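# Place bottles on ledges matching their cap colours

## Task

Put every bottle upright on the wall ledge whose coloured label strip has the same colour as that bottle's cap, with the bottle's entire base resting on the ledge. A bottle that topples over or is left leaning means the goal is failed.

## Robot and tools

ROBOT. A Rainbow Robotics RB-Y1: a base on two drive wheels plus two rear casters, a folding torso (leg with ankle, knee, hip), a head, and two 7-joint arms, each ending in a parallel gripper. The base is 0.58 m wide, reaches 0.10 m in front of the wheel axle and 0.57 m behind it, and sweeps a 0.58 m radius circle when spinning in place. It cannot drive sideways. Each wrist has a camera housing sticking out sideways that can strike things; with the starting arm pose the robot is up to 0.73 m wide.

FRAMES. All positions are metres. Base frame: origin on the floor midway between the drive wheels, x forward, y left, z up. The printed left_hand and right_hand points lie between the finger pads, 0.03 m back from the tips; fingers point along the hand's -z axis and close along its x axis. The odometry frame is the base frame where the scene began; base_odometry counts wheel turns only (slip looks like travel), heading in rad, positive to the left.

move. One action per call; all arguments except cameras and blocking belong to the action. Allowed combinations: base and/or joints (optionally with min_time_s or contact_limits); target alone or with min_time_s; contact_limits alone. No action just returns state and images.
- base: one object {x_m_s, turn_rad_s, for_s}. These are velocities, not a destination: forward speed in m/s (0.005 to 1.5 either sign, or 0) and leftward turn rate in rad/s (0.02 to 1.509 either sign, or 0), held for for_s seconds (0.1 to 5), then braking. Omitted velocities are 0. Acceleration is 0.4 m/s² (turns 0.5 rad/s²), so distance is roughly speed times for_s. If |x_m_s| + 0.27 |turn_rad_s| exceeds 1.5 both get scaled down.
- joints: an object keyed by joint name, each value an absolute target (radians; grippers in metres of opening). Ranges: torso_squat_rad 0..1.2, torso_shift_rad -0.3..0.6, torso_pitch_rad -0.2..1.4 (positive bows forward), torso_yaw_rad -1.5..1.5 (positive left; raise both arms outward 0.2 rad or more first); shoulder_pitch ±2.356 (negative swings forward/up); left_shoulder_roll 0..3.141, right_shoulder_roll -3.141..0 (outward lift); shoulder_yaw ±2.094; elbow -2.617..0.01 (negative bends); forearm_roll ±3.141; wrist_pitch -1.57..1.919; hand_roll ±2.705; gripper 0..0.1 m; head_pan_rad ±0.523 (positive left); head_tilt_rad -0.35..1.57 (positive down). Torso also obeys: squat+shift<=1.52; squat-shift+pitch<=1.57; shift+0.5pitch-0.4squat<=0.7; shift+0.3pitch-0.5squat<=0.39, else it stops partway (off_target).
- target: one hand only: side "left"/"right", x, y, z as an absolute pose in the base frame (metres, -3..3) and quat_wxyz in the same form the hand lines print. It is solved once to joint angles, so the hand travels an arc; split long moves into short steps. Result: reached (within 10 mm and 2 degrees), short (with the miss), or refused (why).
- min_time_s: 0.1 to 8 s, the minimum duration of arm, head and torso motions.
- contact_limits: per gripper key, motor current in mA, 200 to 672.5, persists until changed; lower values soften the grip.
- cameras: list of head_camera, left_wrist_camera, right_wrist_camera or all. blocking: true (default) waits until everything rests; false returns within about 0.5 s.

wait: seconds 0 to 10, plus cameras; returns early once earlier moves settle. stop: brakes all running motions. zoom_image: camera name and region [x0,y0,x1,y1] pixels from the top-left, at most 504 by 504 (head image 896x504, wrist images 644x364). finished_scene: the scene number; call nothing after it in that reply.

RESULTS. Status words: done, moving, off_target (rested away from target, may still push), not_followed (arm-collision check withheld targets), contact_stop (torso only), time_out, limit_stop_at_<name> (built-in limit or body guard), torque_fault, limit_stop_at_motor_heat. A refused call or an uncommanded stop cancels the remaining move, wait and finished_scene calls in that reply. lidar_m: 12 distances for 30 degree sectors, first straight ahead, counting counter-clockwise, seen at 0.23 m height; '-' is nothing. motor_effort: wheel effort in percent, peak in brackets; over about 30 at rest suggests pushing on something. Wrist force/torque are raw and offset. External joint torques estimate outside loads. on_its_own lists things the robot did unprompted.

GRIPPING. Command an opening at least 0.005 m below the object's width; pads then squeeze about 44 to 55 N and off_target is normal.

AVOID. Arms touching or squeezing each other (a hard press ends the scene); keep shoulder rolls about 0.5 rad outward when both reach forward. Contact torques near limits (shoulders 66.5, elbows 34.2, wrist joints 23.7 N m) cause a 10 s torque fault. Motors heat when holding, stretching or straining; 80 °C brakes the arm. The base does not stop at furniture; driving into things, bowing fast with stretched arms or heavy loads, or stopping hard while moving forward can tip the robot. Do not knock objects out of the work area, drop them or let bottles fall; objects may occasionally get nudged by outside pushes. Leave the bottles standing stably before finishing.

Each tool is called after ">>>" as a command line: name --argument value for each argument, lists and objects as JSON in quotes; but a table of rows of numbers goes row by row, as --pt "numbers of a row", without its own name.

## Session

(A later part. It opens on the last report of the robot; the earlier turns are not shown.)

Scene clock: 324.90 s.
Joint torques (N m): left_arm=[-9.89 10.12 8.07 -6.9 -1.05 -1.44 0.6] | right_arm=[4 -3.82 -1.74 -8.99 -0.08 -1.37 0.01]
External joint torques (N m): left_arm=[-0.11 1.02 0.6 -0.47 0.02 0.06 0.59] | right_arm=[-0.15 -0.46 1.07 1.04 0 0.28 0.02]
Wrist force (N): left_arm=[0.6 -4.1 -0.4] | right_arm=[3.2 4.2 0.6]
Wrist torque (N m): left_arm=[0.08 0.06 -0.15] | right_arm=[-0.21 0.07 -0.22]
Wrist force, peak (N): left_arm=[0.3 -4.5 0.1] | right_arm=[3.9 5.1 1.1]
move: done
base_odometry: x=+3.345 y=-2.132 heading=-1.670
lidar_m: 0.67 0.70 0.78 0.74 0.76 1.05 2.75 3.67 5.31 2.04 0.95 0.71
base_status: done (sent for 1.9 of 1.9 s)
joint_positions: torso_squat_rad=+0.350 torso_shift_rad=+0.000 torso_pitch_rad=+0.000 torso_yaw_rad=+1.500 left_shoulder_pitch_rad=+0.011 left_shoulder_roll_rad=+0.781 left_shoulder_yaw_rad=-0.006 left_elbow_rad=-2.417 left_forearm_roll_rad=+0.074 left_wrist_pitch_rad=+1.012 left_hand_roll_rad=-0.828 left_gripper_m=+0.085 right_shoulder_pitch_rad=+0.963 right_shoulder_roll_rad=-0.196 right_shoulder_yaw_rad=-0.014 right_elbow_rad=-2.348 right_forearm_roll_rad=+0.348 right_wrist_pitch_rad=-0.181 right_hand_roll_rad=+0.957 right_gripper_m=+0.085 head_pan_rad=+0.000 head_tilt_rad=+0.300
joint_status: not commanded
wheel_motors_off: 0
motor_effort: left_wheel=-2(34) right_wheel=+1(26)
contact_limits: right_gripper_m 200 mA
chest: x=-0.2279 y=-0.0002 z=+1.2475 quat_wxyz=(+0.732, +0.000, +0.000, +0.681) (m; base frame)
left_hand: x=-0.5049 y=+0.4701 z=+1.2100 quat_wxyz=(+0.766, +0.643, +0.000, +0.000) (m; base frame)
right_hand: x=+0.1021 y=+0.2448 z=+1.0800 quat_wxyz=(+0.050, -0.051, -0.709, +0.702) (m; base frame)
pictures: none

>>> move --joints '{"left_shoulder_pitch_rad": -0.074, "left_shoulder_roll_rad": 0.773, "left_shoulder_yaw_rad": -0.019, "left_elbow_rad": -2.376, "left_forearm_roll_rad": 0.095, "left_wrist_pitch_rad": 1.048, "left_hand_roll_rad": -0.847}' --min_time_s 0.6

>>> move --joints '{"left_shoulder_pitch_rad": -0.557, "left_shoulder_roll_rad": 0.690, "left_shoulder_yaw_rad": -0.159, "left_elbow_rad": -1.652, "left_forearm_roll_rad": 0.144, "left_wrist_pitch_rad": 0.787, "left_hand_roll_rad": -0.957}' --min_time_s 1.0 --blocking false

>>> wait --seconds 0.1

>>> wait --seconds 0.1

>>> wait --seconds 0.1

>>> wait --seconds 0.1

>>> wait --seconds 0.1

>>> wait --seconds 0.2

Scene clock: 326.40 s.
Joint torques (N m): left_arm=[-11.72 9.13 5.66 -5.41 -0.87 -1.37 -0.05] | right_arm=[4.11 -3.62 -2.02 -8.77 0.04 -1.51 0.04]
External joint torques (N m): left_arm=[-0.8 -0.07 -1.91 0.81 0.21 0.16 -0.06] | right_arm=[-0.04 -0.26 0.79 1.26 0.13 0.13 0.05]
Wrist force (N): left_arm=[0.4 -4.0 -0.4] | right_arm=[3.2 4.3 1.2]
Wrist torque (N m): left_arm=[0.07 0.05 -0.01] | right_arm=[-0.24 0.08 -0.18]
Wrist force, peak (N): left_arm=[0.8 -4.6 -0.4] | right_arm=[3.9 4.7 1.5]
move: done
base_odometry: x=+3.345 y=-2.132 heading=-1.670
lidar_m: 0.67 0.70 0.77 0.73 0.77 1.03 2.75 3.67 5.31 2.04 0.95 0.70
base_status: not commanded
joint_positions: torso_squat_rad=+0.350 torso_shift_rad=+0.000 torso_pitch_rad=+0.000 torso_yaw_rad=+1.500 left_shoulder_pitch_rad=-0.074 left_shoulder_roll_rad=+0.773 left_shoulder_yaw_rad=-0.018 left_elbow_rad=-2.376 left_forearm_roll_rad=+0.095 left_wrist_pitch_rad=+1.048 left_hand_roll_rad=-0.847 left_gripper_m=+0.085 right_shoulder_pitch_rad=+0.963 right_shoulder_roll_rad=-0.196 right_shoulder_yaw_rad=-0.014 right_elbow_rad=-2.348 right_forearm_roll_rad=+0.348 right_wrist_pitch_rad=-0.181 right_hand_roll_rad=+0.957 right_gripper_m=+0.085 head_pan_rad=+0.000 head_tilt_rad=+0.300
joint_status: all done
wheel_motors_off: 0
motor_effort: left_wheel=-3(3) right_wheel=+0(2)
contact_limits: right_gripper_m 200 mA
chest: x=-0.2279 y=-0.0002 z=+1.2475 quat_wxyz=(+0.732, +0.000, +0.000, +0.681) (m; base frame)
left_hand: x=-0.5000 y=+0.4848 z=+1.2209 quat_wxyz=(+0.765, +0.644, +0.000, +0.000) (m; base frame)
right_hand: x=+0.1021 y=+0.2448 z=+1.0800 quat_wxyz=(+0.050, -0.051, -0.709, +0.702) (m; base frame)
pictures: none

Scene clock: 326.90 s.
Joint torques (N m): left_arm=[-17.31 8.97 6.05 -4.18 -0.33 -1.72 -0.11] | right_arm=[4.08 -2.67 -1.58 -8.58 -0.06 -1.54 -0.03]
External joint torques (N m): left_arm=[-1.83 -1.12 -2.23 4.38 0.56 0.04 -0.13] | right_arm=[-0.07 0.69 1.23 1.45 0.02 0.11 -0.02]
Wrist force (N): left_arm=[0.7 -3.6 -0.1] | right_arm=[3.1 4.6 1.0]
Wrist torque (N m): left_arm=[0.05 0.06 0.03] | right_arm=[-0.23 0.04 -0.21]
Wrist force, peak (N): left_arm=[0.4 -4.9 0.0] | right_arm=[3.1 5.3 0.7]
move: moving
base_odometry: x=+3.345 y=-2.132 heading=-1.670
lidar_m: 0.68 0.70 0.77 0.74 0.76 1.04 2.75 3.67 5.32 2.04 0.96 0.71
base_status: not commanded
joint_positions: torso_squat_rad=+0.350 torso_shift_rad=+0.000 torso_pitch_rad=+0.000 torso_yaw_rad=+1.500 left_shoulder_pitch_rad=-0.324 left_shoulder_roll_rad=+0.731 left_shoulder_yaw_rad=-0.090 left_elbow_rad=-1.994 left_forearm_roll_rad=+0.120 left_wrist_pitch_rad=+0.914 left_hand_roll_rad=-0.903 left_gripper_m=+0.085 right_shoulder_pitch_rad=+0.963 right_shoulder_roll_rad=-0.196 right_shoulder_yaw_rad=-0.014 right_elbow_rad=-2.348 right_forearm_roll_rad=+0.348 right_wrist_pitch_rad=-0.181 right_hand_roll_rad=+0.957 right_gripper_m=+0.085 head_pan_rad=+0.000 head_tilt_rad=+0.300
joint_status: left_shoulder_pitch_rad moving; left_shoulder_roll_rad moving; left_shoulder_yaw_rad moving; left_elbow_rad moving; left_forearm_roll_rad moving; left_wrist_pitch_rad moving; left_hand_roll_rad moving
wheel_motors_off: 0
motor_effort: left_wheel=-2(3) right_wheel=+1(1)
contact_limits: right_gripper_m 200 mA
chest: x=-0.2279 y=-0.0002 z=+1.2475 quat_wxyz=(+0.732, +0.000, +0.000, +0.682) (m; base frame)
left_hand: x=-0.5071 y=+0.5706 z=+1.2139 quat_wxyz=(+0.767, +0.641, +0.001, +0.006) (m; base frame)
right_hand: x=+0.1021 y=+0.2448 z=+1.0800 quat_wxyz=(+0.050, -0.051, -0.709, +0.702) (m; base frame)
pictures: none

Scene clock: 327.00 s.
Joint torques (N m): left_arm=[-20.93 9.74 6.53 -6.53 -1.02 -2.35 0.09] | right_arm=[4.35 -3.47 -2.08 -8.91 -0.1 -1.55 -0.03]
External joint torques (N m): left_arm=[-3.27 -1.21 -1.93 -0.24 -0.16 -0.74 0.08] | right_arm=[0.19 -0.11 0.73 1.03 -0.01 0.09 -0.02]
Wrist force (N): left_arm=[0.0 -4.2 -1.1] | right_arm=[3.5 5.0 1.1]
Wrist torque (N m): left_arm=[0.05 0.04 0.03] | right_arm=[-0.33 0.10 -0.22]
Wrist force, peak (N): left_arm=[-0.2 -4.8 -0.8] | right_arm=[3.5 5.0 1.1]
earlier move: moving
base_odometry: x=+3.345 y=-2.132 heading=-1.670
lidar_m: 0.67 0.70 0.77 0.73 0.76 1.03 2.75 3.66 5.32 2.04 0.96 0.71
base_status: not commanded
joint_positions: torso_squat_rad=+0.350 torso_shift_rad=+0.000 torso_pitch_rad=+0.000 torso_yaw_rad=+1.500 left_shoulder_pitch_rad=-0.385 left_shoulder_roll_rad=+0.722 left_shoulder_yaw_rad=-0.105 left_elbow_rad=-1.868 left_forearm_roll_rad=+0.125 left_wrist_pitch_rad=+0.886 left_hand_roll_rad=-0.914 left_gripper_m=+0.085 right_shoulder_pitch_rad=+0.963 right_shoulder_roll_rad=-0.196 right_shoulder_yaw_rad=-0.014 right_elbow_rad=-2.348 right_forearm_roll_rad=+0.348 right_wrist_pitch_rad=-0.181 right_hand_roll_rad=+0.957 right_gripper_m=+0.085 head_pan_rad=+0.000 head_tilt_rad=+0.300
joint_status: left_shoulder_pitch_rad moving; left_shoulder_roll_rad moving; left_shoulder_yaw_rad moving; left_elbow_rad moving; left_forearm_roll_rad moving; left_wrist_pitch_rad moving; left_hand_roll_rad moving
wheel_motors_off: 0
motor_effort: left_wheel=-2(3) right_wheel=+2(2)
contact_limits: right_gripper_m 200 mA
chest: x=-0.2279 y=-0.0002 z=+1.2475 quat_wxyz=(+0.732, +0.000, +0.000, +0.682) (m; base frame)
left_hand: x=-0.5195 y=+0.5936 z=+1.2031 quat_wxyz=(+0.776, +0.630, +0.011, +0.017) (m; base frame)
right_hand: x=+0.1021 y=+0.2448 z=+1.0800 quat_wxyz=(+0.050, -0.051, -0.709, +0.702) (m; base frame)
wait: 0.10 s; no rest
pictures: none

Scene clock: 327.10 s.
Joint torques (N m): left_arm=[-22.75 10.85 6 -5.57 -0.7 -1.98 -0.04] | right_arm=[4.49 -4.27 -1.94 -8.62 -0.28 -1.6 0]
External joint torques (N m): left_arm=[-4.85 -0.21 -2.26 0.27 0.12 -0.5 -0.06] | right_arm=[0.34 -0.91 0.86 1.41 -0.2 0.05 0.01]
Wrist force (N): left_arm=[-0.1 -4.7 -1.1] | right_arm=[3.4 4.5 0.9]
Wrist torque (N m): left_arm=[0.11 0.01 0.02] | right_arm=[-0.22 0.12 -0.17]
Wrist force, peak (N): left_arm=[-0.1 -4.7 -1.1] | right_arm=[2.8 5.0 1.2]
earlier move: moving
base_odometry: x=+3.345 y=-2.132 heading=-1.670
lidar_m: 0.67 0.70 0.77 0.74 0.77 1.04 2.74 3.67 5.31 2.04 0.95 0.70
base_status: not commanded
joint_positions: torso_squat_rad=+0.350 torso_shift_rad=+0.000 torso_pitch_rad=+0.000 torso_yaw_rad=+1.500 left_shoulder_pitch_rad=-0.446 left_shoulder_roll_rad=+0.714 left_shoulder_yaw_rad=-0.120 left_elbow_rad=-1.770 left_forearm_roll_rad=+0.129 left_wrist_pitch_rad=+0.859 left_hand_roll_rad=-0.925 left_gripper_m=+0.085 right_shoulder_pitch_rad=+0.963 right_shoulder_roll_rad=-0.196 right_shoulder_yaw_rad=-0.014 right_elbow_rad=-2.348 right_forearm_roll_rad=+0.348 right_wrist_pitch_rad=-0.181 right_hand_roll_rad=+0.957 right_gripper_m=+0.085 head_pan_rad=+0.000 head_tilt_rad=+0.300
joint_status: left_shoulder_pitch_rad moving; left_shoulder_roll_rad moving; left_shoulder_yaw_rad moving; left_elbow_rad moving; left_forearm_roll_rad moving; left_wrist_pitch_rad moving; left_hand_roll_rad moving
wheel_motors_off: 0
motor_effort: left_wheel=-2(3) right_wheel=+1(2)
contact_limits: right_gripper_m 200 mA
chest: x=-0.2279 y=-0.0002 z=+1.2475 quat_wxyz=(+0.732, +0.000, +0.000, +0.682) (m; base frame)
left_hand: x=-0.5231 y=+0.6124 z=+1.2023 quat_wxyz=(+0.778, +0.628, +0.014, +0.021) (m; base frame)
right_hand: x=+0.1021 y=+0.2448 z=+1.0800 quat_wxyz=(+0.050, -0.051, -0.709, +0.702) (m; base frame)
wait: 0.10 s; no rest
pictures: none

Scene clock: 327.20 s.
Joint torques (N m): left_arm=[-21.22 10.37 5.66 -5.14 -0.92 -1.71 -0.53] | right_arm=[4.21 -2.94 -2.31 -8.44 -0.05 -1.41 -0.02]
External joint torques (N m): left_arm=[-2.26 -0.79 -2.59 0.71 -0.12 -0.25 -0.54] | right_arm=[0.05 0.42 0.5 1.59 0.03 0.23 -0.01]
Wrist force (N): left_arm=[0.2 -4.0 -1.0] | right_arm=[3.3 4.4 1.5]
Wrist torque (N m): left_arm=[0.02 0.06 0.02] | right_arm=[-0.26 0.10 -0.21]
Wrist force, peak (N): left_arm=[0.2 -4.5 -1.1] | right_arm=[3.2 4.7 0.9]
earlier move: moving
base_odometry: x=+3.345 y=-2.132 heading=-1.670
lidar_m: 0.67 0.70 0.77 0.73 0.77 1.04 2.75 3.67 5.32 2.04 0.96 0.71
base_status: not commanded
joint_positions: torso_squat_rad=+0.350 torso_shift_rad=+0.000 torso_pitch_rad=+0.000 torso_yaw_rad=+1.500 left_shoulder_pitch_rad=-0.506 left_shoulder_roll_rad=+0.705 left_shoulder_yaw_rad=-0.134 left_elbow_rad=-1.702 left_forearm_roll_rad=+0.134 left_wrist_pitch_rad=+0.831 left_hand_roll_rad=-0.937 left_gripper_m=+0.085 right_shoulder_pitch_rad=+0.963 right_shoulder_roll_rad=-0.196 right_shoulder_yaw_rad=-0.014 right_elbow_rad=-2.348 right_forearm_roll_rad=+0.348 right_wrist_pitch_rad=-0.181 right_hand_roll_rad=+0.957 right_gripper_m=+0.085 head_pan_rad=+0.000 head_tilt_rad=+0.300
joint_status: left_shoulder_pitch_rad moving; left_shoulder_roll_rad moving; left_shoulder_yaw_rad moving; left_elbow_rad moving; left_forearm_roll_rad moving; left_wrist_pitch_rad moving; left_hand_roll_rad moving
wheel_motors_off: 0
motor_effort: left_wheel=-2(3) right_wheel=+2(2)
contact_limits: right_gripper_m 200 mA
chest: x=-0.2279 y=-0.0002 z=+1.2475 quat_wxyz=(+0.732, +0.000, +0.000, +0.682) (m; base frame)
left_hand: x=-0.5178 y=+0.6277 z=+1.2116 quat_wxyz=(+0.773, +0.634, +0.011, +0.017) (m; base frame)
right_hand: x=+0.1021 y=+0.2448 z=+1.0800 quat_wxyz=(+0.050, -0.051, -0.709, +0.702) (m; base frame)
wait: 0.10 s; no rest
pictures: none

Scene clock: 327.30 s.
Joint torques (N m): left_arm=[-19.43 9.45 5.08 -5.3 -0.97 -1.47 -0.2] | right_arm=[4.41 -4.74 -1.75 -8.98 -0.07 -1.6 -0.06]
External joint torques (N m): left_arm=[1.26 -1.7 -3.18 0.48 -0.2 0 -0.21] | right_arm=[0.26 -1.38 1.06 1.05 0.01 0.04 -0.06]
Wrist force (N): left_arm=[0.3 -3.4 -0.7] | right_arm=[3.1 4.9 1.2]
Wrist torque (N m): left_arm=[0.00 0.06 0.02] | right_arm=[-0.29 0.06 -0.17]
Wrist force, peak (N): left_arm=[0.4 -3.4 -1.0] | right_arm=[3.1 4.9 1.2]
earlier move: moving
base_odometry: x=+3.345 y=-2.132 heading=-1.670
lidar_m: 0.67 0.71 0.76 0.73 0.77 1.03 2.75 3.67 5.32 2.04 0.95 0.71
base_status: not commanded
joint_positions: torso_squat_rad=+0.350 torso_shift_rad=+0.000 torso_pitch_rad=+0.000 torso_yaw_rad=+1.500 left_shoulder_pitch_rad=-0.547 left_shoulder_roll_rad=+0.697 left_shoulder_yaw_rad=-0.149 left_elbow_rad=-1.663 left_forearm_roll_rad=+0.139 left_wrist_pitch_rad=+0.803 left_hand_roll_rad=-0.948 left_gripper_m=+0.085 right_shoulder_pitch_rad=+0.963 right_shoulder_roll_rad=-0.196 right_shoulder_yaw_rad=-0.014 right_elbow_rad=-2.348 right_forearm_roll_rad=+0.348 right_wrist_pitch_rad=-0.181 right_hand_roll_rad=+0.957 right_gripper_m=+0.085 head_pan_rad=+0.000 head_tilt_rad=+0.300
joint_status: left_shoulder_pitch_rad moving; left_shoulder_roll_rad moving; left_shoulder_yaw_rad moving; left_elbow_rad moving; left_forearm_roll_rad moving; left_wrist_pitch_rad moving; left_hand_roll_rad moving
wheel_motors_off: 0
motor_effort: left_wheel=-2(3) right_wheel=+3(3)
contact_limits: right_gripper_m 200 mA
chest: x=-0.2279 y=-0.0002 z=+1.2475 quat_wxyz=(+0.732, +0.000, +0.000, +0.681) (m; base frame)
left_hand: x=-0.5080 y=+0.6373 z=+1.2198 quat_wxyz=(+0.768, +0.641, +0.005, +0.008) (m; base frame)
right_hand: x=+0.1021 y=+0.2448 z=+1.0800 quat_wxyz=(+0.050, -0.051, -0.709, +0.702) (m; base frame)
wait: 0.10 s; no rest
pictures: none

Scene clock: 327.40 s.
Joint torques (N m): left_arm=[-19.78 14.28 7.91 -7.11 -0.52 -1.69 0.16] | right_arm=[3.9 -2.85 -1.97 -9.01 -0.12 -1.52 -0.06]
External joint torques (N m): left_arm=[1.68 5.32 2.1 -0.13 0.21 1.24 1.05] | right_arm=[-0.25 0.51 0.84 1.02 -0.04 0.12 -0.05]
Wrist force (N): left_arm=[2.4 -4.1 -0.7] | right_arm=[3.3 4.5 0.7]
Wrist torque (N m): left_arm=[0.06 0.16 -0.04] | right_arm=[-0.27 0.04 -0.15]
Wrist force, peak (N): left_arm=[2.4 -4.1 -0.7] | right_arm=[3.3 5.2 0.2]
earlier move: moving
base_odometry: x=+3.345 y=-2.132 heading=-1.670
lidar_m: 0.67 0.70 0.77 0.73 0.76 1.03 2.75 3.67 5.32 2.04 0.96 0.70
base_status: not commanded
joint_positions: torso_squat_rad=+0.350 torso_shift_rad=+0.000 torso_pitch_rad=+0.000 torso_yaw_rad=+1.500 left_shoulder_pitch_rad=-0.558 left_shoulder_roll_rad=+0.690 left_shoulder_yaw_rad=-0.159 left_elbow_rad=-1.652 left_forearm_roll_rad=+0.144 left_wrist_pitch_rad=+0.787 left_hand_roll_rad=-0.957 left_gripper_m=+0.085 right_shoulder_pitch_rad=+0.963 right_shoulder_roll_rad=-0.196 right_shoulder_yaw_rad=-0.014 right_elbow_rad=-2.348 right_forearm_roll_rad=+0.348 right_wrist_pitch_rad=-0.181 right_hand_roll_rad=+0.957 right_gripper_m=+0.085 head_pan_rad=+0.000 head_tilt_rad=+0.300
joint_status: left_shoulder_pitch_rad moving; left_shoulder_roll_rad moving; left_shoulder_yaw_rad moving; left_elbow_rad moving; left_forearm_roll_rad moving; left_wrist_pitch_rad moving; left_hand_roll_rad moving
wheel_motors_off: 0
motor_effort: left_wheel=-2(3) right_wheel=+2(3)
contact_limits: right_gripper_m 200 mA
chest: x=-0.2279 y=-0.0002 z=+1.2475 quat_wxyz=(+0.732, +0.000, +0.000, +0.681) (m; base frame)
left_hand: x=-0.4998 y=+0.6399 z=+1.2209 quat_wxyz=(+0.765, +0.643, +0.000, +0.000) (m; base frame)
right_hand: x=+0.1021 y=+0.2448 z=+1.0800 quat_wxyz=(+0.050, -0.051, -0.709, +0.702) (m; base frame)
wait: 0.10 s; no rest
pictures: none

Scene clock: 327.60 s.
Joint torques (N m): left_arm=[-19.41 11.58 7.01 -6.97 -0.65 -1.55 0.27] | right_arm=[4.11 -4.16 -1.55 -8.82 -0.08 -1.47 -0.02]
External joint torques (N m): left_arm=[0.13 0.83 -1.19 0.52 0.08 0.11 0.25] | right_arm=[-0.04 -0.8 1.26 1.2 0.01 0.18 -0.01]
Wrist force (N): left_arm=[0.3 -4.0 -0.4] | right_arm=[2.7 4.8 0.8]
Wrist torque (N m): left_arm=[0.04 0.05 -0.02] | right_arm=[-0.28 -0.05 -0.19]
Wrist force, peak (N): left_arm=[0.9 -4.2 -0.6] | right_arm=[3.4 5.2 0.9]
earlier move: moving
base_odometry: x=+3.345 y=-2.132 heading=-1.670
lidar_m: 0.67 0.70 0.77 0.74 0.76 1.04 2.74 3.67 5.31 2.03 0.96 0.71
base_status: not commanded
joint_positions: torso_squat_rad=+0.350 torso_shift_rad=+0.000 torso_pitch_rad=+0.000 torso_yaw_rad=+1.500 left_shoulder_pitch_rad=-0.557 left_shoulder_roll_rad=+0.690 left_shoulder_yaw_rad=-0.159 left_elbow_rad=-1.652 left_forearm_roll_rad=+0.144 left_wrist_pitch_rad=+0.787 left_hand_roll_rad=-0.957 left_gripper_m=+0.085 right_shoulder_pitch_rad=+0.963 right_shoulder_roll_rad=-0.196 right_shoulder_yaw_rad=-0.014 right_elbow_rad=-2.348 right_forearm_roll_rad=+0.348 right_wrist_pitch_rad=-0.181 right_hand_roll_rad=+0.957 right_gripper_m=+0.085 head_pan_rad=+0.000 head_tilt_rad=+0.300
joint_status: left_shoulder_pitch_rad moving; left_shoulder_roll_rad moving; left_shoulder_yaw_rad moving; left_elbow_rad moving; left_forearm_roll_rad moving; left_wrist_pitch_rad moving; left_hand_roll_rad moving
wheel_motors_off: 0
motor_effort: left_wheel=-3(3) right_wheel=+2(3)
contact_limits: right_gripper_m 200 mA
chest: x=-0.2279 y=-0.0002 z=+1.2475 quat_wxyz=(+0.732, +0.000, +0.000, +0.681) (m; base frame)
left_hand: x=-0.4999 y=+0.6399 z=+1.2208 quat_wxyz=(+0.766, +0.643, +0.000, +0.000) (m; base frame)
right_hand: x=+0.1021 y=+0.2448 z=+1.0800 quat_wxyz=(+0.050, -0.051, -0.709, +0.702) (m; base frame)
wait: 0.20 s; no rest
pictures: none

>>> move --base '{"x_m_s": -0.5, "for_s": 1.52}' --joints '{"left_shoulder_pitch_rad": -0.074, "left_shoulder_roll_rad": 0.773, "left_shoulder_yaw_rad": -0.019, "left_elbow_rad": -2.376, "left_forearm_roll_rad": 0.095, "left_wrist_pitch_rad": 1.048, "left_hand_roll_rad": -0.847, "left_gripper_m": 0.09}' --min_time_s 1.5 --cameras '["left_wrist_camera", "head_camera"]'

Scene clock: 337.67 s.
Joint torques (N m): left_arm=[-11.6 10.21 8.22 -6.7 -1.13 -1.64 0.47] | right_arm=[4.24 -3.72 -1.58 -8.75 -0.17 -1.39 -0.2]
External joint torques (N m): left_arm=[-0.68 1.02 0.66 -0.48 -0.05 -0.11 0.45] | right_arm=[0.09 -0.36 1.23 1.28 -0.09 0.25 -0.19]
Wrist force (N): left_arm=[0.6 -4.0 0.0] | right_arm=[2.3 3.2 1.1]
Wrist torque (N m): left_arm=[0.08 0.08 -0.17] | right_arm=[-0.09 -0.06 -0.18]
Wrist force, peak (N): left_arm=[0.6 -4.5 0.0] | right_arm=[3.4 5.3 1.6]
earlier move: done
move: done
base_odometry: x=+3.421 y=-1.369 heading=-1.671
lidar_m: 1.44 1.05 0.76 0.72 0.76 1.02 2.25 2.91 3.93 5.11 2.08 1.51
base_status: done (sent for 1.53 of 1.53 s)
joint_positions: torso_squat_rad=+0.350 torso_shift_rad=+0.000 torso_pitch_rad=+0.000 torso_yaw_rad=+1.500 left_shoulder_pitch_rad=-0.074 left_shoulder_roll_rad=+0.773 left_shoulder_yaw_rad=-0.019 left_elbow_rad=-2.376 left_forearm_roll_rad=+0.095 left_wrist_pitch_rad=+1.048 left_hand_roll_rad=-0.847 left_gripper_m=+0.090 right_shoulder_pitch_rad=+0.963 right_shoulder_roll_rad=-0.196 right_shoulder_yaw_rad=-0.014 right_elbow_rad=-2.348 right_forearm_roll_rad=+0.348 right_wrist_pitch_rad=-0.181 right_hand_roll_rad=+0.957 right_gripper_m=+0.085 head_pan_rad=+0.000 head_tilt_rad=+0.300
joint_status: all done
wheel_motors_off: 0
motor_effort: left_wheel=-3(32) right_wheel=+5(31)
contact_limits: right_gripper_m 200 mA
chest: x=-0.2280 y=-0.0002 z=+1.2475 quat_wxyz=(+0.732, +0.000, +0.000, +0.681) (m; base frame)
left_hand: x=-0.4999 y=+0.4848 z=+1.2206 quat_wxyz=(+0.765, +0.643, +0.000, +0.000) (m; base frame)
right_hand: x=+0.1021 y=+0.2448 z=+1.0801 quat_wxyz=(+0.050, -0.051, -0.709, +0.702) (m; base frame)
pictures: head_camera, left_wrist_camera
camera_calibration:
head_camera: T_world_to_cam=[[0.994697, -0.100243, 0.0230171, 0.198826], [-0.00387409, -0.260149, -0.965561, 1.46091], [0.102778, 0.960351, -0.259157, 0.320667], [0, 0, 0, 1]] pos_world=[-0.22507, 0.0920308, 1.48912]
left_wrist_camera: T_world_to_cam=[[0.999307, -0.0372044, 0.00108067, 0.515234], [-0.0219214, -0.611776, -0.790727, 1.27802], [0.0300797, 0.790156, -0.612168, 0.453344], [0, 0, 0, 1]] pos_world=[-0.500498, 0.44282, 1.28753]

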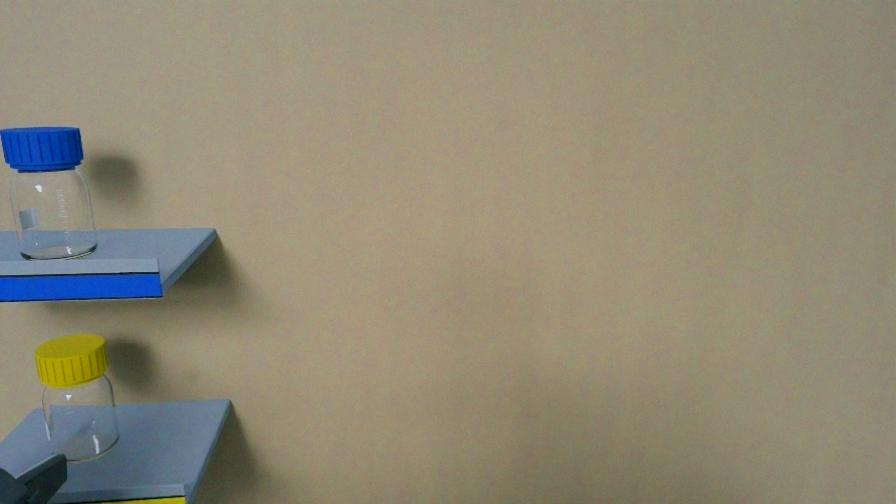

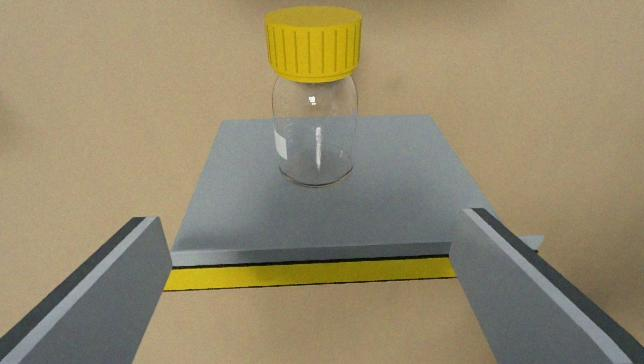

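>>> move --target '{"side": "left", "x": -0.498, "y": 0.577, "z": 1.208, "quat_wxyz": [0.766, 0.6428, 0, 0]}' --min_time_s 1.0 --cameras '["left_wrist_camera"]'

>>> move --target '{"side": "left", "x": -0.498, "y": 0.643, "z": 1.187, "quat_wxyz": [0.766, 0.6428, 0, 0]}' --min_time_s 1.0 --cameras '["left_wrist_camera"]'

>>> move --joints '{"left_gripper_m": 0.04}' --cameras '["left_wrist_camera"]'

Scene clock: 340.20 s.
Joint torques (N m): left_arm=[-16.22 9.93 6.58 -6.59 -0.96 -1.65 0.14] | right_arm=[4.48 -3.71 -1.78 -8.73 -0.17 -1.4 -0.15]
External joint torques (N m): left_arm=[-0.29 0 -1.67 0.55 -0.07 -0.06 0.13] | right_arm=[0.33 -0.35 1.03 1.3 -0.09 0.24 -0.14]
Wrist force (N): left_arm=[0.5 -4.3 -0.5] | right_arm=[3.6 4.0 0.9]
Wrist torque (N m): left_arm=[0.08 0.04 -0.03] | right_arm=[-0.21 0.09 -0.20]
Wrist force, peak (N): left_arm=[0.3 -5.0 -0.6] | right_arm=[3.7 5.3 0.3]
move: done
base_odometry: x=+3.421 y=-1.369 heading=-1.671
lidar_m: 1.44 1.05 0.75 0.72 0.75 1.03 2.24 2.91 3.93 5.12 2.08 1.50
base_status: not commanded
joint_positions: torso_squat_rad=+0.350 torso_shift_rad=+0.000 torso_pitch_rad=+0.000 torso_yaw_rad=+1.500 left_shoulder_pitch_rad=-0.340 left_shoulder_roll_rad=+0.716 left_shoulder_yaw_rad=-0.120 left_elbow_rad=-1.967 left_forearm_roll_rad=+0.090 left_wrist_pitch_rad=+0.892 left_hand_roll_rad=-0.894 left_gripper_m=+0.090 right_shoulder_pitch_rad=+0.963 right_shoulder_roll_rad=-0.196 right_shoulder_yaw_rad=-0.014 right_elbow_rad=-2.348 right_forearm_roll_rad=+0.348 right_wrist_pitch_rad=-0.181 right_hand_roll_rad=+0.957 right_gripper_m=+0.085 head_pan_rad=+0.000 head_tilt_rad=+0.300
joint_status: all done
wheel_motors_off: 0
motor_effort: left_wheel=-4(4) right_wheel=+6(7)
contact_limits: right_gripper_m 200 mA
chest: x=-0.2280 y=-0.0002 z=+1.2475 quat_wxyz=(+0.732, +0.000, +0.000, +0.681) (m; base frame)
left_hand: x=-0.4981 y=+0.5763 z=+1.2085 quat_wxyz=(+0.766, +0.643, +0.000, +0.000) (m; base frame)
left_hand_status: reached (checked arc, planned for 1.0 s): 1 mm and 0.0 deg off.
right_hand: x=+0.1021 y=+0.2448 z=+1.0801 quat_wxyz=(+0.050, -0.051, -0.709, +0.702) (m; base frame)
pictures: left_wrist_camera
camera_calibration:
left_wrist_camera: T_world_to_cam=[[0.999342, -0.0362625, 0.00102953, 0.516336], [-0.0214197, -0.612726, -0.790005, 1.32453], [0.0292783, 0.789463, -0.613099, 0.374787], [0, 0, 0, 1]] pos_world=[-0.498598, 0.534414, 1.27563]

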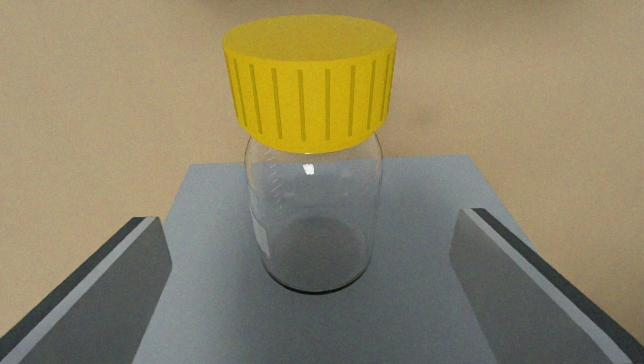

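Scene clock: 341.53 s.
Joint torques (N m): left_arm=[-20.14 10.37 6.02 -7.57 -0.89 -1.64 -0.01] | right_arm=[4.39 -3.71 -2.36 -8.72 -0.28 -1.49 0.12]
External joint torques (N m): left_arm=[-0.72 -0.02 -1.89 0.46 -0.22 0 -0.02] | right_arm=[0.24 -0.35 0.45 1.31 -0.2 0.15 0.13]
Wrist force (N): left_arm=[1.1 -4.3 -0.4] | right_arm=[3.5 5.0 0.7]
Wrist torque (N m): left_arm=[0.11 0.15 -0.02] | right_arm=[-0.36 0.11 -0.23]
Wrist force, peak (N): left_arm=[0.4 -4.6 -0.1] | right_arm=[3.4 5.4 1.3]
move: done
base_odometry: x=+3.421 y=-1.369 heading=-1.671
lidar_m: 1.44 1.05 0.76 0.72 0.75 1.02 2.25 2.91 3.93 5.12 2.08 1.50
base_status: not commanded
joint_positions: torso_squat_rad=+0.350 torso_shift_rad=+0.000 torso_pitch_rad=+0.000 torso_yaw_rad=+1.500 left_shoulder_pitch_rad=-0.519 left_shoulder_roll_rad=+0.648 left_shoulder_yaw_rad=-0.178 left_elbow_rad=-1.598 left_forearm_roll_rad=+0.074 left_wrist_pitch_rad=+0.702 left_hand_roll_rad=-0.929 left_gripper_m=+0.090 right_shoulder_pitch_rad=+0.963 right_shoulder_roll_rad=-0.196 right_shoulder_yaw_rad=-0.014 right_elbow_rad=-2.348 right_forearm_roll_rad=+0.348 right_wrist_pitch_rad=-0.181 right_hand_roll_rad=+0.957 right_gripper_m=+0.085 head_pan_rad=+0.000 head_tilt_rad=+0.300
joint_status: all done
wheel_motors_off: 0
motor_effort: left_wheel=-4(4) right_wheel=+5(7)
contact_limits: right_gripper_m 200 mA
chest: x=-0.2280 y=-0.0002 z=+1.2475 quat_wxyz=(+0.732, +0.000, +0.000, +0.681) (m; base frame)
left_hand: x=-0.4981 y=+0.6428 z=+1.1875 quat_wxyz=(+0.766, +0.643, +0.000, +0.000) (m; base frame)
left_hand_status: reached (checked arc, planned for 1.0 s): 1 mm and 0.0 deg off.
right_hand: x=+0.1021 y=+0.2448 z=+1.0801 quat_wxyz=(+0.050, -0.051, -0.709, +0.702) (m; base frame)
pictures: left_wrist_camera
camera_calibration:
left_wrist_camera: T_world_to_cam=[[0.99935, -0.0360187, 0.00134182, 0.518334], [-0.0210173, -0.612568, -0.790138, 1.34895], [0.0292817, 0.789597, -0.612927, 0.309121], [0, 0, 0, 1]] pos_world=[-0.498697, 0.600915, 1.25463]

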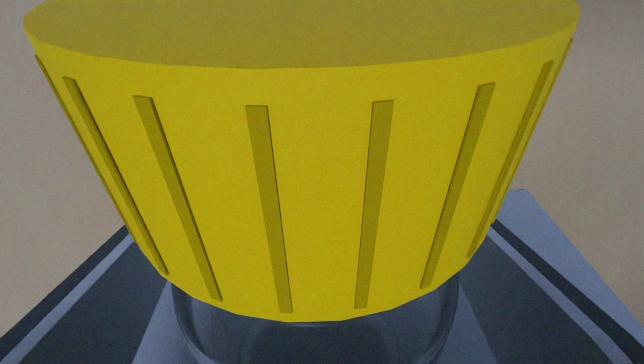

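Scene clock: 342.60 s.
Joint torques (N m): left_arm=[-19.89 11.06 6.07 -7.48 -0.84 -1.55 0.11] | right_arm=[3.91 -3.65 -2.46 -8.92 -0.09 -1.48 -0.03]
External joint torques (N m): left_arm=[-0.47 0.67 -1.84 0.55 -0.17 0.08 0.09] | right_arm=[-0.24 -0.29 0.35 1.11 -0.01 0.17 -0.02]
Wrist force (N): left_arm=[0.8 -3.5 -0.1] | right_arm=[3.0 4.3 1.6]
Wrist torque (N m): left_arm=[0.02 0.06 0.02] | right_arm=[-0.22 0.06 -0.17]
Wrist force, peak (N): left_arm=[0.8 -4.4 -0.3] | right_arm=[3.5 4.8 1.4]
move: off_target
base_odometry: x=+3.421 y=-1.369 heading=-1.671
lidar_m: 1.44 1.06 0.76 0.72 0.75 1.03 2.25 2.91 3.93 5.12 2.08 1.50
base_status: not commanded
joint_positions: torso_squat_rad=+0.350 torso_shift_rad=+0.000 torso_pitch_rad=+0.000 torso_yaw_rad=+1.500 left_shoulder_pitch_rad=-0.519 left_shoulder_roll_rad=+0.648 left_shoulder_yaw_rad=-0.178 left_elbow_rad=-1.598 left_forearm_roll_rad=+0.074 left_wrist_pitch_rad=+0.702 left_hand_roll_rad=-0.929 left_gripper_m=+0.055 right_shoulder_pitch_rad=+0.963 right_shoulder_roll_rad=-0.196 right_shoulder_yaw_rad=-0.014 right_elbow_rad=-2.348 right_forearm_roll_rad=+0.348 right_wrist_pitch_rad=-0.181 right_hand_roll_rad=+0.957 right_gripper_m=+0.085 head_pan_rad=+0.000 head_tilt_rad=+0.300
joint_status: left_gripper_m off_target (ended at +0.055, target +0.040)
wheel_motors_off: 0
motor_effort: left_wheel=-4(4) right_wheel=+5(7)
contact_limits: right_gripper_m 200 mA
chest: x=-0.2280 y=-0.0002 z=+1.2475 quat_wxyz=(+0.732, +0.000, +0.000, +0.681) (m; base frame)
left_hand: x=-0.4981 y=+0.6428 z=+1.1875 quat_wxyz=(+0.766, +0.643, +0.000, +0.000) (m; base frame)
right_hand: x=+0.1021 y=+0.2448 z=+1.0801 quat_wxyz=(+0.050, -0.051, -0.709, +0.702) (m; base frame)
pictures: left_wrist_camera
camera_calibration:
left_wrist_camera: T_world_to_cam=[[0.99935, -0.0360187, 0.00134182, 0.518334], [-0.0210173, -0.612568, -0.790138, 1.34895], [0.0292817, 0.789597, -0.612927, 0.309121], [0, 0, 0, 1]] pos_world=[-0.498697, 0.600915, 1.25463]

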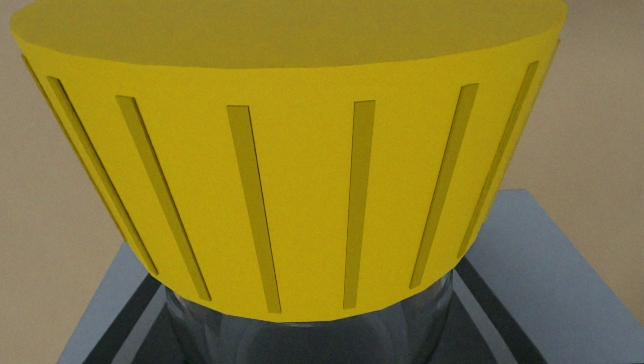

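>>> move --target '{"side": "left", "x": -0.498, "y": 0.642, "z": 1.216, "quat_wxyz": [0.766, 0.6428, 0, 0]}' --min_time_s 0.6

>>> move --target '{"side": "left", "x": -0.498, "y": 0.585, "z": 1.216, "quat_wxyz": [0.766, 0.6428, 0, 0]}' --min_time_s 1.1

>>> move --target '{"side": "left", "x": -0.498, "y": 0.527, "z": 1.216, "quat_wxyz": [0.766, 0.6428, 0, 0]}' --min_time_s 1.1

>>> move --target '{"side": "left", "x": -0.498, "y": 0.475, "z": 1.22, "quat_wxyz": [0.766, 0.6428, 0, 0]}' --min_time_s 0.7 --cameras '["left_wrist_camera", "head_camera"]'

Scene clock: 344.13 s.
Joint torques (N m): left_arm=[-22.06 12.47 9.96 -8.74 -0.81 -1.81 0] | right_arm=[4.91 -3.14 -2.21 -8.84 -0.3 -1.6 -0.02]
External joint torques (N m): left_arm=[-2.46 1.83 1.77 -1.16 -0.09 -0.16 -0.02] | right_arm=[0.76 0.22 0.6 1.19 -0.22 0.04 -0.01]
Wrist force (N): left_arm=[0.5 -5.6 -0.5] | right_arm=[3.2 4.5 1.4]
Wrist torque (N m): left_arm=[0.07 0.06 -0.03] | right_arm=[-0.26 0.05 -0.22]
Wrist force, peak (N): left_arm=[0.5 -6.1 -0.9] | right_arm=[3.6 5.1 0.9]
move: done
base_odometry: x=+3.421 y=-1.369 heading=-1.671
lidar_m: 1.44 1.05 0.76 0.72 0.75 1.03 2.25 2.91 3.93 5.12 2.08 1.50
base_status: not commanded
joint_positions: torso_squat_rad=+0.350 torso_shift_rad=+0.000 torso_pitch_rad=+0.000 torso_yaw_rad=+1.500 left_shoulder_pitch_rad=-0.557 left_shoulder_roll_rad=+0.683 left_shoulder_yaw_rad=-0.172 left_elbow_rad=-1.637 left_forearm_roll_rad=+0.124 left_wrist_pitch_rad=+0.769 left_hand_roll_rad=-0.942 left_gripper_m=+0.055 right_shoulder_pitch_rad=+0.963 right_shoulder_roll_rad=-0.196 right_shoulder_yaw_rad=-0.014 right_elbow_rad=-2.348 right_forearm_roll_rad=+0.348 right_wrist_pitch_rad=-0.181 right_hand_roll_rad=+0.957 right_gripper_m=+0.085 head_pan_rad=+0.000 head_tilt_rad=+0.300
joint_status: all done
wheel_motors_off: 0
motor_effort: left_wheel=-4(4) right_wheel=+5(7)
contact_limits: right_gripper_m 200 mA
chest: x=-0.2280 y=-0.0002 z=+1.2475 quat_wxyz=(+0.732, +0.000, +0.000, +0.681) (m; base frame)
left_hand: x=-0.4972 y=+0.6419 z=+1.2150 quat_wxyz=(+0.765, +0.644, +0.000, -0.001) (m; base frame)
left_hand_status: reached (checked arc, planned for 0.6 s): 1 mm and 0.2 deg off.
right_hand: x=+0.1021 y=+0.2448 z=+1.0801 quat_wxyz=(+0.050, -0.051, -0.709, +0.702) (m; base frame)
pictures: none

Scene clock: 345.57 s.
Joint torques (N m): left_arm=[-17.95 11.62 10.06 -8.31 -1.22 -1.89 0.48] | right_arm=[4.36 -3.94 -2.05 -8.59 -0.2 -1.35 -0.21]
External joint torques (N m): left_arm=[-1.44 1.43 1.6 -1.34 -0.32 -0.31 0.47] | right_arm=[0.21 -0.58 0.76 1.43 -0.11 0.29 -0.2]
Wrist force (N): left_arm=[0.3 -5.6 -0.8] | right_arm=[2.4 4.5 0.4]
Wrist torque (N m): left_arm=[0.08 0.05 -0.15] | right_arm=[-0.25 -0.03 -0.16]
Wrist force, peak (N): left_arm=[0.5 -6.1 -0.6] | right_arm=[3.6 5.2 1.1]
move: done
base_odometry: x=+3.421 y=-1.369 heading=-1.671
lidar_m: 1.43 1.06 0.76 0.72 0.75 1.02 2.25 2.91 3.92 5.12 2.08 1.50
base_status: not commanded
joint_positions: torso_squat_rad=+0.350 torso_shift_rad=+0.000 torso_pitch_rad=+0.000 torso_yaw_rad=+1.500 left_shoulder_pitch_rad=-0.382 left_shoulder_roll_rad=+0.733 left_shoulder_yaw_rad=-0.133 left_elbow_rad=-1.933 left_forearm_roll_rad=+0.108 left_wrist_pitch_rad=+0.896 left_hand_roll_rad=-0.887 left_gripper_m=+0.055 right_shoulder_pitch_rad=+0.963 right_shoulder_roll_rad=-0.196 right_shoulder_yaw_rad=-0.014 right_elbow_rad=-2.348 right_forearm_roll_rad=+0.348 right_wrist_pitch_rad=-0.181 right_hand_roll_rad=+0.957 right_gripper_m=+0.085 head_pan_rad=+0.000 head_tilt_rad=+0.300
joint_status: all done
wheel_motors_off: 0
motor_effort: left_wheel=-4(4) right_wheel=+5(6)
contact_limits: right_gripper_m 200 mA
chest: x=-0.2280 y=-0.0002 z=+1.2475 quat_wxyz=(+0.732, +0.000, +0.000, +0.681) (m; base frame)
left_hand: x=-0.4979 y=+0.5850 z=+1.2158 quat_wxyz=(+0.766, +0.643, +0.000, +0.000) (m; base frame)
left_hand_status: reached (checked arc, planned for 1.1 s): 0 mm and 0.0 deg off.
right_hand: x=+0.1021 y=+0.2448 z=+1.0801 quat_wxyz=(+0.050, -0.051, -0.709, +0.702) (m; base frame)
pictures: none

Scene clock: 347.00 s.
Joint torques (N m): left_arm=[-14.29 11.77 10.03 -7.74 -1.37 -1.74 0.46] | right_arm=[4.42 -3.96 -2.11 -9.02 0.13 -1.53 0.01]
External joint torques (N m): left_arm=[-0.99 2.13 1.84 -1.25 -0.33 -0.22 0.45] | right_arm=[0.27 -0.6 0.7 1.01 0.22 0.12 0.02]
Wrist force (N): left_arm=[0.3 -6.0 -0.5] | right_arm=[3.5 4.5 1.2]
Wrist torque (N m): left_arm=[0.11 0.04 -0.15] | right_arm=[-0.25 0.12 -0.18]
Wrist force, peak (N): left_arm=[0.3 -6.2 -0.7] | right_arm=[3.6 5.3 0.8]
move: done
base_odometry: x=+3.421 y=-1.369 heading=-1.671
lidar_m: 1.44 1.05 0.76 0.72 0.75 1.02 2.25 2.91 3.93 5.12 2.09 1.50
base_status: not commanded
joint_positions: torso_squat_rad=+0.350 torso_shift_rad=+0.000 torso_pitch_rad=+0.000 torso_yaw_rad=+1.500 left_shoulder_pitch_rad=-0.205 left_shoulder_roll_rad=+0.770 left_shoulder_yaw_rad=-0.085 left_elbow_rad=-2.197 left_forearm_roll_rad=+0.087 left_wrist_pitch_rad=+0.990 left_hand_roll_rad=-0.840 left_gripper_m=+0.055 right_shoulder_pitch_rad=+0.963 right_shoulder_roll_rad=-0.196 right_shoulder_yaw_rad=-0.014 right_elbow_rad=-2.348 right_forearm_roll_rad=+0.348 right_wrist_pitch_rad=-0.181 right_hand_roll_rad=+0.957 right_gripper_m=+0.085 head_pan_rad=+0.000 head_tilt_rad=+0.300
joint_status: all done
wheel_motors_off: 0
motor_effort: left_wheel=-4(4) right_wheel=+6(6)
contact_limits: right_gripper_m 200 mA
chest: x=-0.2280 y=-0.0002 z=+1.2475 quat_wxyz=(+0.732, +0.000, +0.000, +0.681) (m; base frame)
left_hand: x=-0.4979 y=+0.5270 z=+1.2158 quat_wxyz=(+0.766, +0.643, +0.000, +0.000) (m; base frame)
left_hand_status: reached (checked arc, planned for 1.1 s): 0 mm and 0.0 deg off.
right_hand: x=+0.1021 y=+0.2448 z=+1.0801 quat_wxyz=(+0.050, -0.051, -0.709, +0.702) (m; base frame)
pictures: none

Scene clock: 348.03 s.
Joint torques (N m): left_arm=[-11.8 11.08 9.12 -7.2 -1.44 -1.65 0.57] | right_arm=[4.23 -3.88 -1.85 -8.63 0 -1.47 0.18]
External joint torques (N m): left_arm=[-1.35 1.93 1.51 -1.11 -0.3 -0.17 0.55] | right_arm=[0.08 -0.52 0.96 1.4 0.08 0.17 0.19]
Wrist force (N): left_arm=[0.3 -5.7 -0.7] | right_arm=[2.9 5.3 1.0]
Wrist torque (N m): left_arm=[0.07 0.04 -0.15] | right_arm=[-0.33 -0.01 -0.18]
Wrist force, peak (N): left_arm=[0.0 -6.2 -1.0] | right_arm=[3.6 5.1 1.0]
move: done
base_odometry: x=+3.421 y=-1.369 heading=-1.671
lidar_m: 1.44 1.05 0.76 0.72 0.75 1.03 2.24 2.91 3.93 5.12 2.07 1.50
base_status: not commanded
joint_positions: torso_squat_rad=+0.350 torso_shift_rad=+0.000 torso_pitch_rad=+0.000 torso_yaw_rad=+1.500 left_shoulder_pitch_rad=-0.051 left_shoulder_roll_rad=+0.798 left_shoulder_yaw_rad=-0.031 left_elbow_rad=-2.414 left_forearm_roll_rad=+0.078 left_wrist_pitch_rad=+1.064 left_hand_roll_rad=-0.809 left_gripper_m=+0.055 right_shoulder_pitch_rad=+0.963 right_shoulder_roll_rad=-0.196 right_shoulder_yaw_rad=-0.014 right_elbow_rad=-2.348 right_forearm_roll_rad=+0.348 right_wrist_pitch_rad=-0.181 right_hand_roll_rad=+0.957 right_gripper_m=+0.085 head_pan_rad=+0.000 head_tilt_rad=+0.300
joint_status: all done
wheel_motors_off: 0
motor_effort: left_wheel=-4(4) right_wheel=+6(6)
contact_limits: right_gripper_m 200 mA
chest: x=-0.2280 y=-0.0002 z=+1.2475 quat_wxyz=(+0.732, +0.000, +0.000, +0.681) (m; base frame)
left_hand: x=-0.4976 y=+0.4757 z=+1.2198 quat_wxyz=(+0.766, +0.643, +0.000, +0.000) (m; base frame)
left_hand_status: reached (checked arc, planned for 0.7 s): 1 mm and 0.0 deg off.
right_hand: x=+0.1021 y=+0.2448 z=+1.0801 quat_wxyz=(+0.050, -0.051, -0.709, +0.702) (m; base frame)
pictures: head_camera, left_wrist_camera
camera_calibration:
head_camera: T_world_to_cam=[[0.994707, -0.100147, 0.0229904, 0.198859], [-0.00387512, -0.260149, -0.965561, 1.46091], [0.102679, 0.960361, -0.25916, 0.320648], [0, 0, 0, 1]] pos_world=[-0.22507, 0.0920304, 1.48912]
left_wrist_camera: T_world_to_cam=[[0.99933, -0.036585, 0.000820807, 0.512584], [-0.0218174, -0.613657, -0.789271, 1.27114], [0.0293792, 0.788724, -0.614045, 0.462634], [0, 0, 0, 1]] pos_world=[-0.4981, 0.433909, 1.28693]

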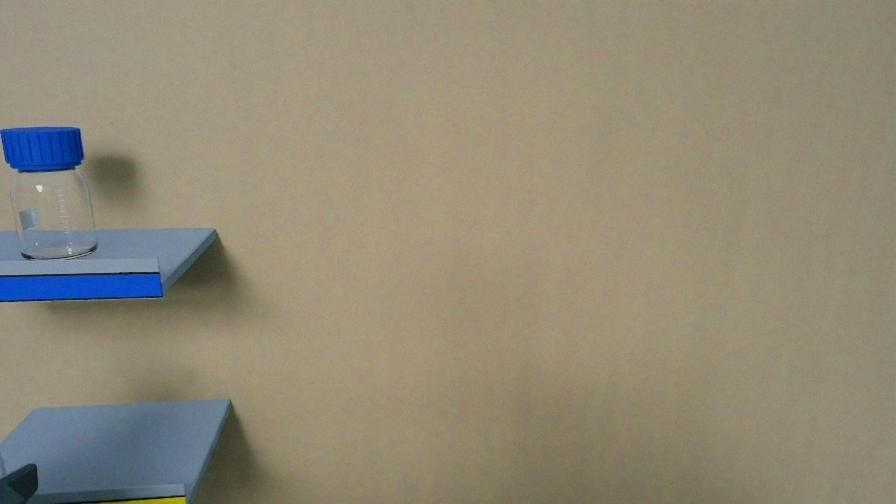

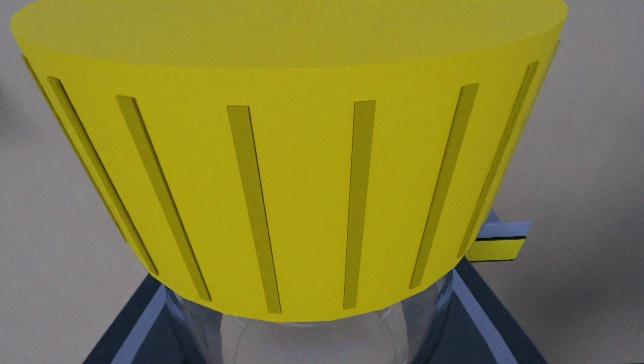

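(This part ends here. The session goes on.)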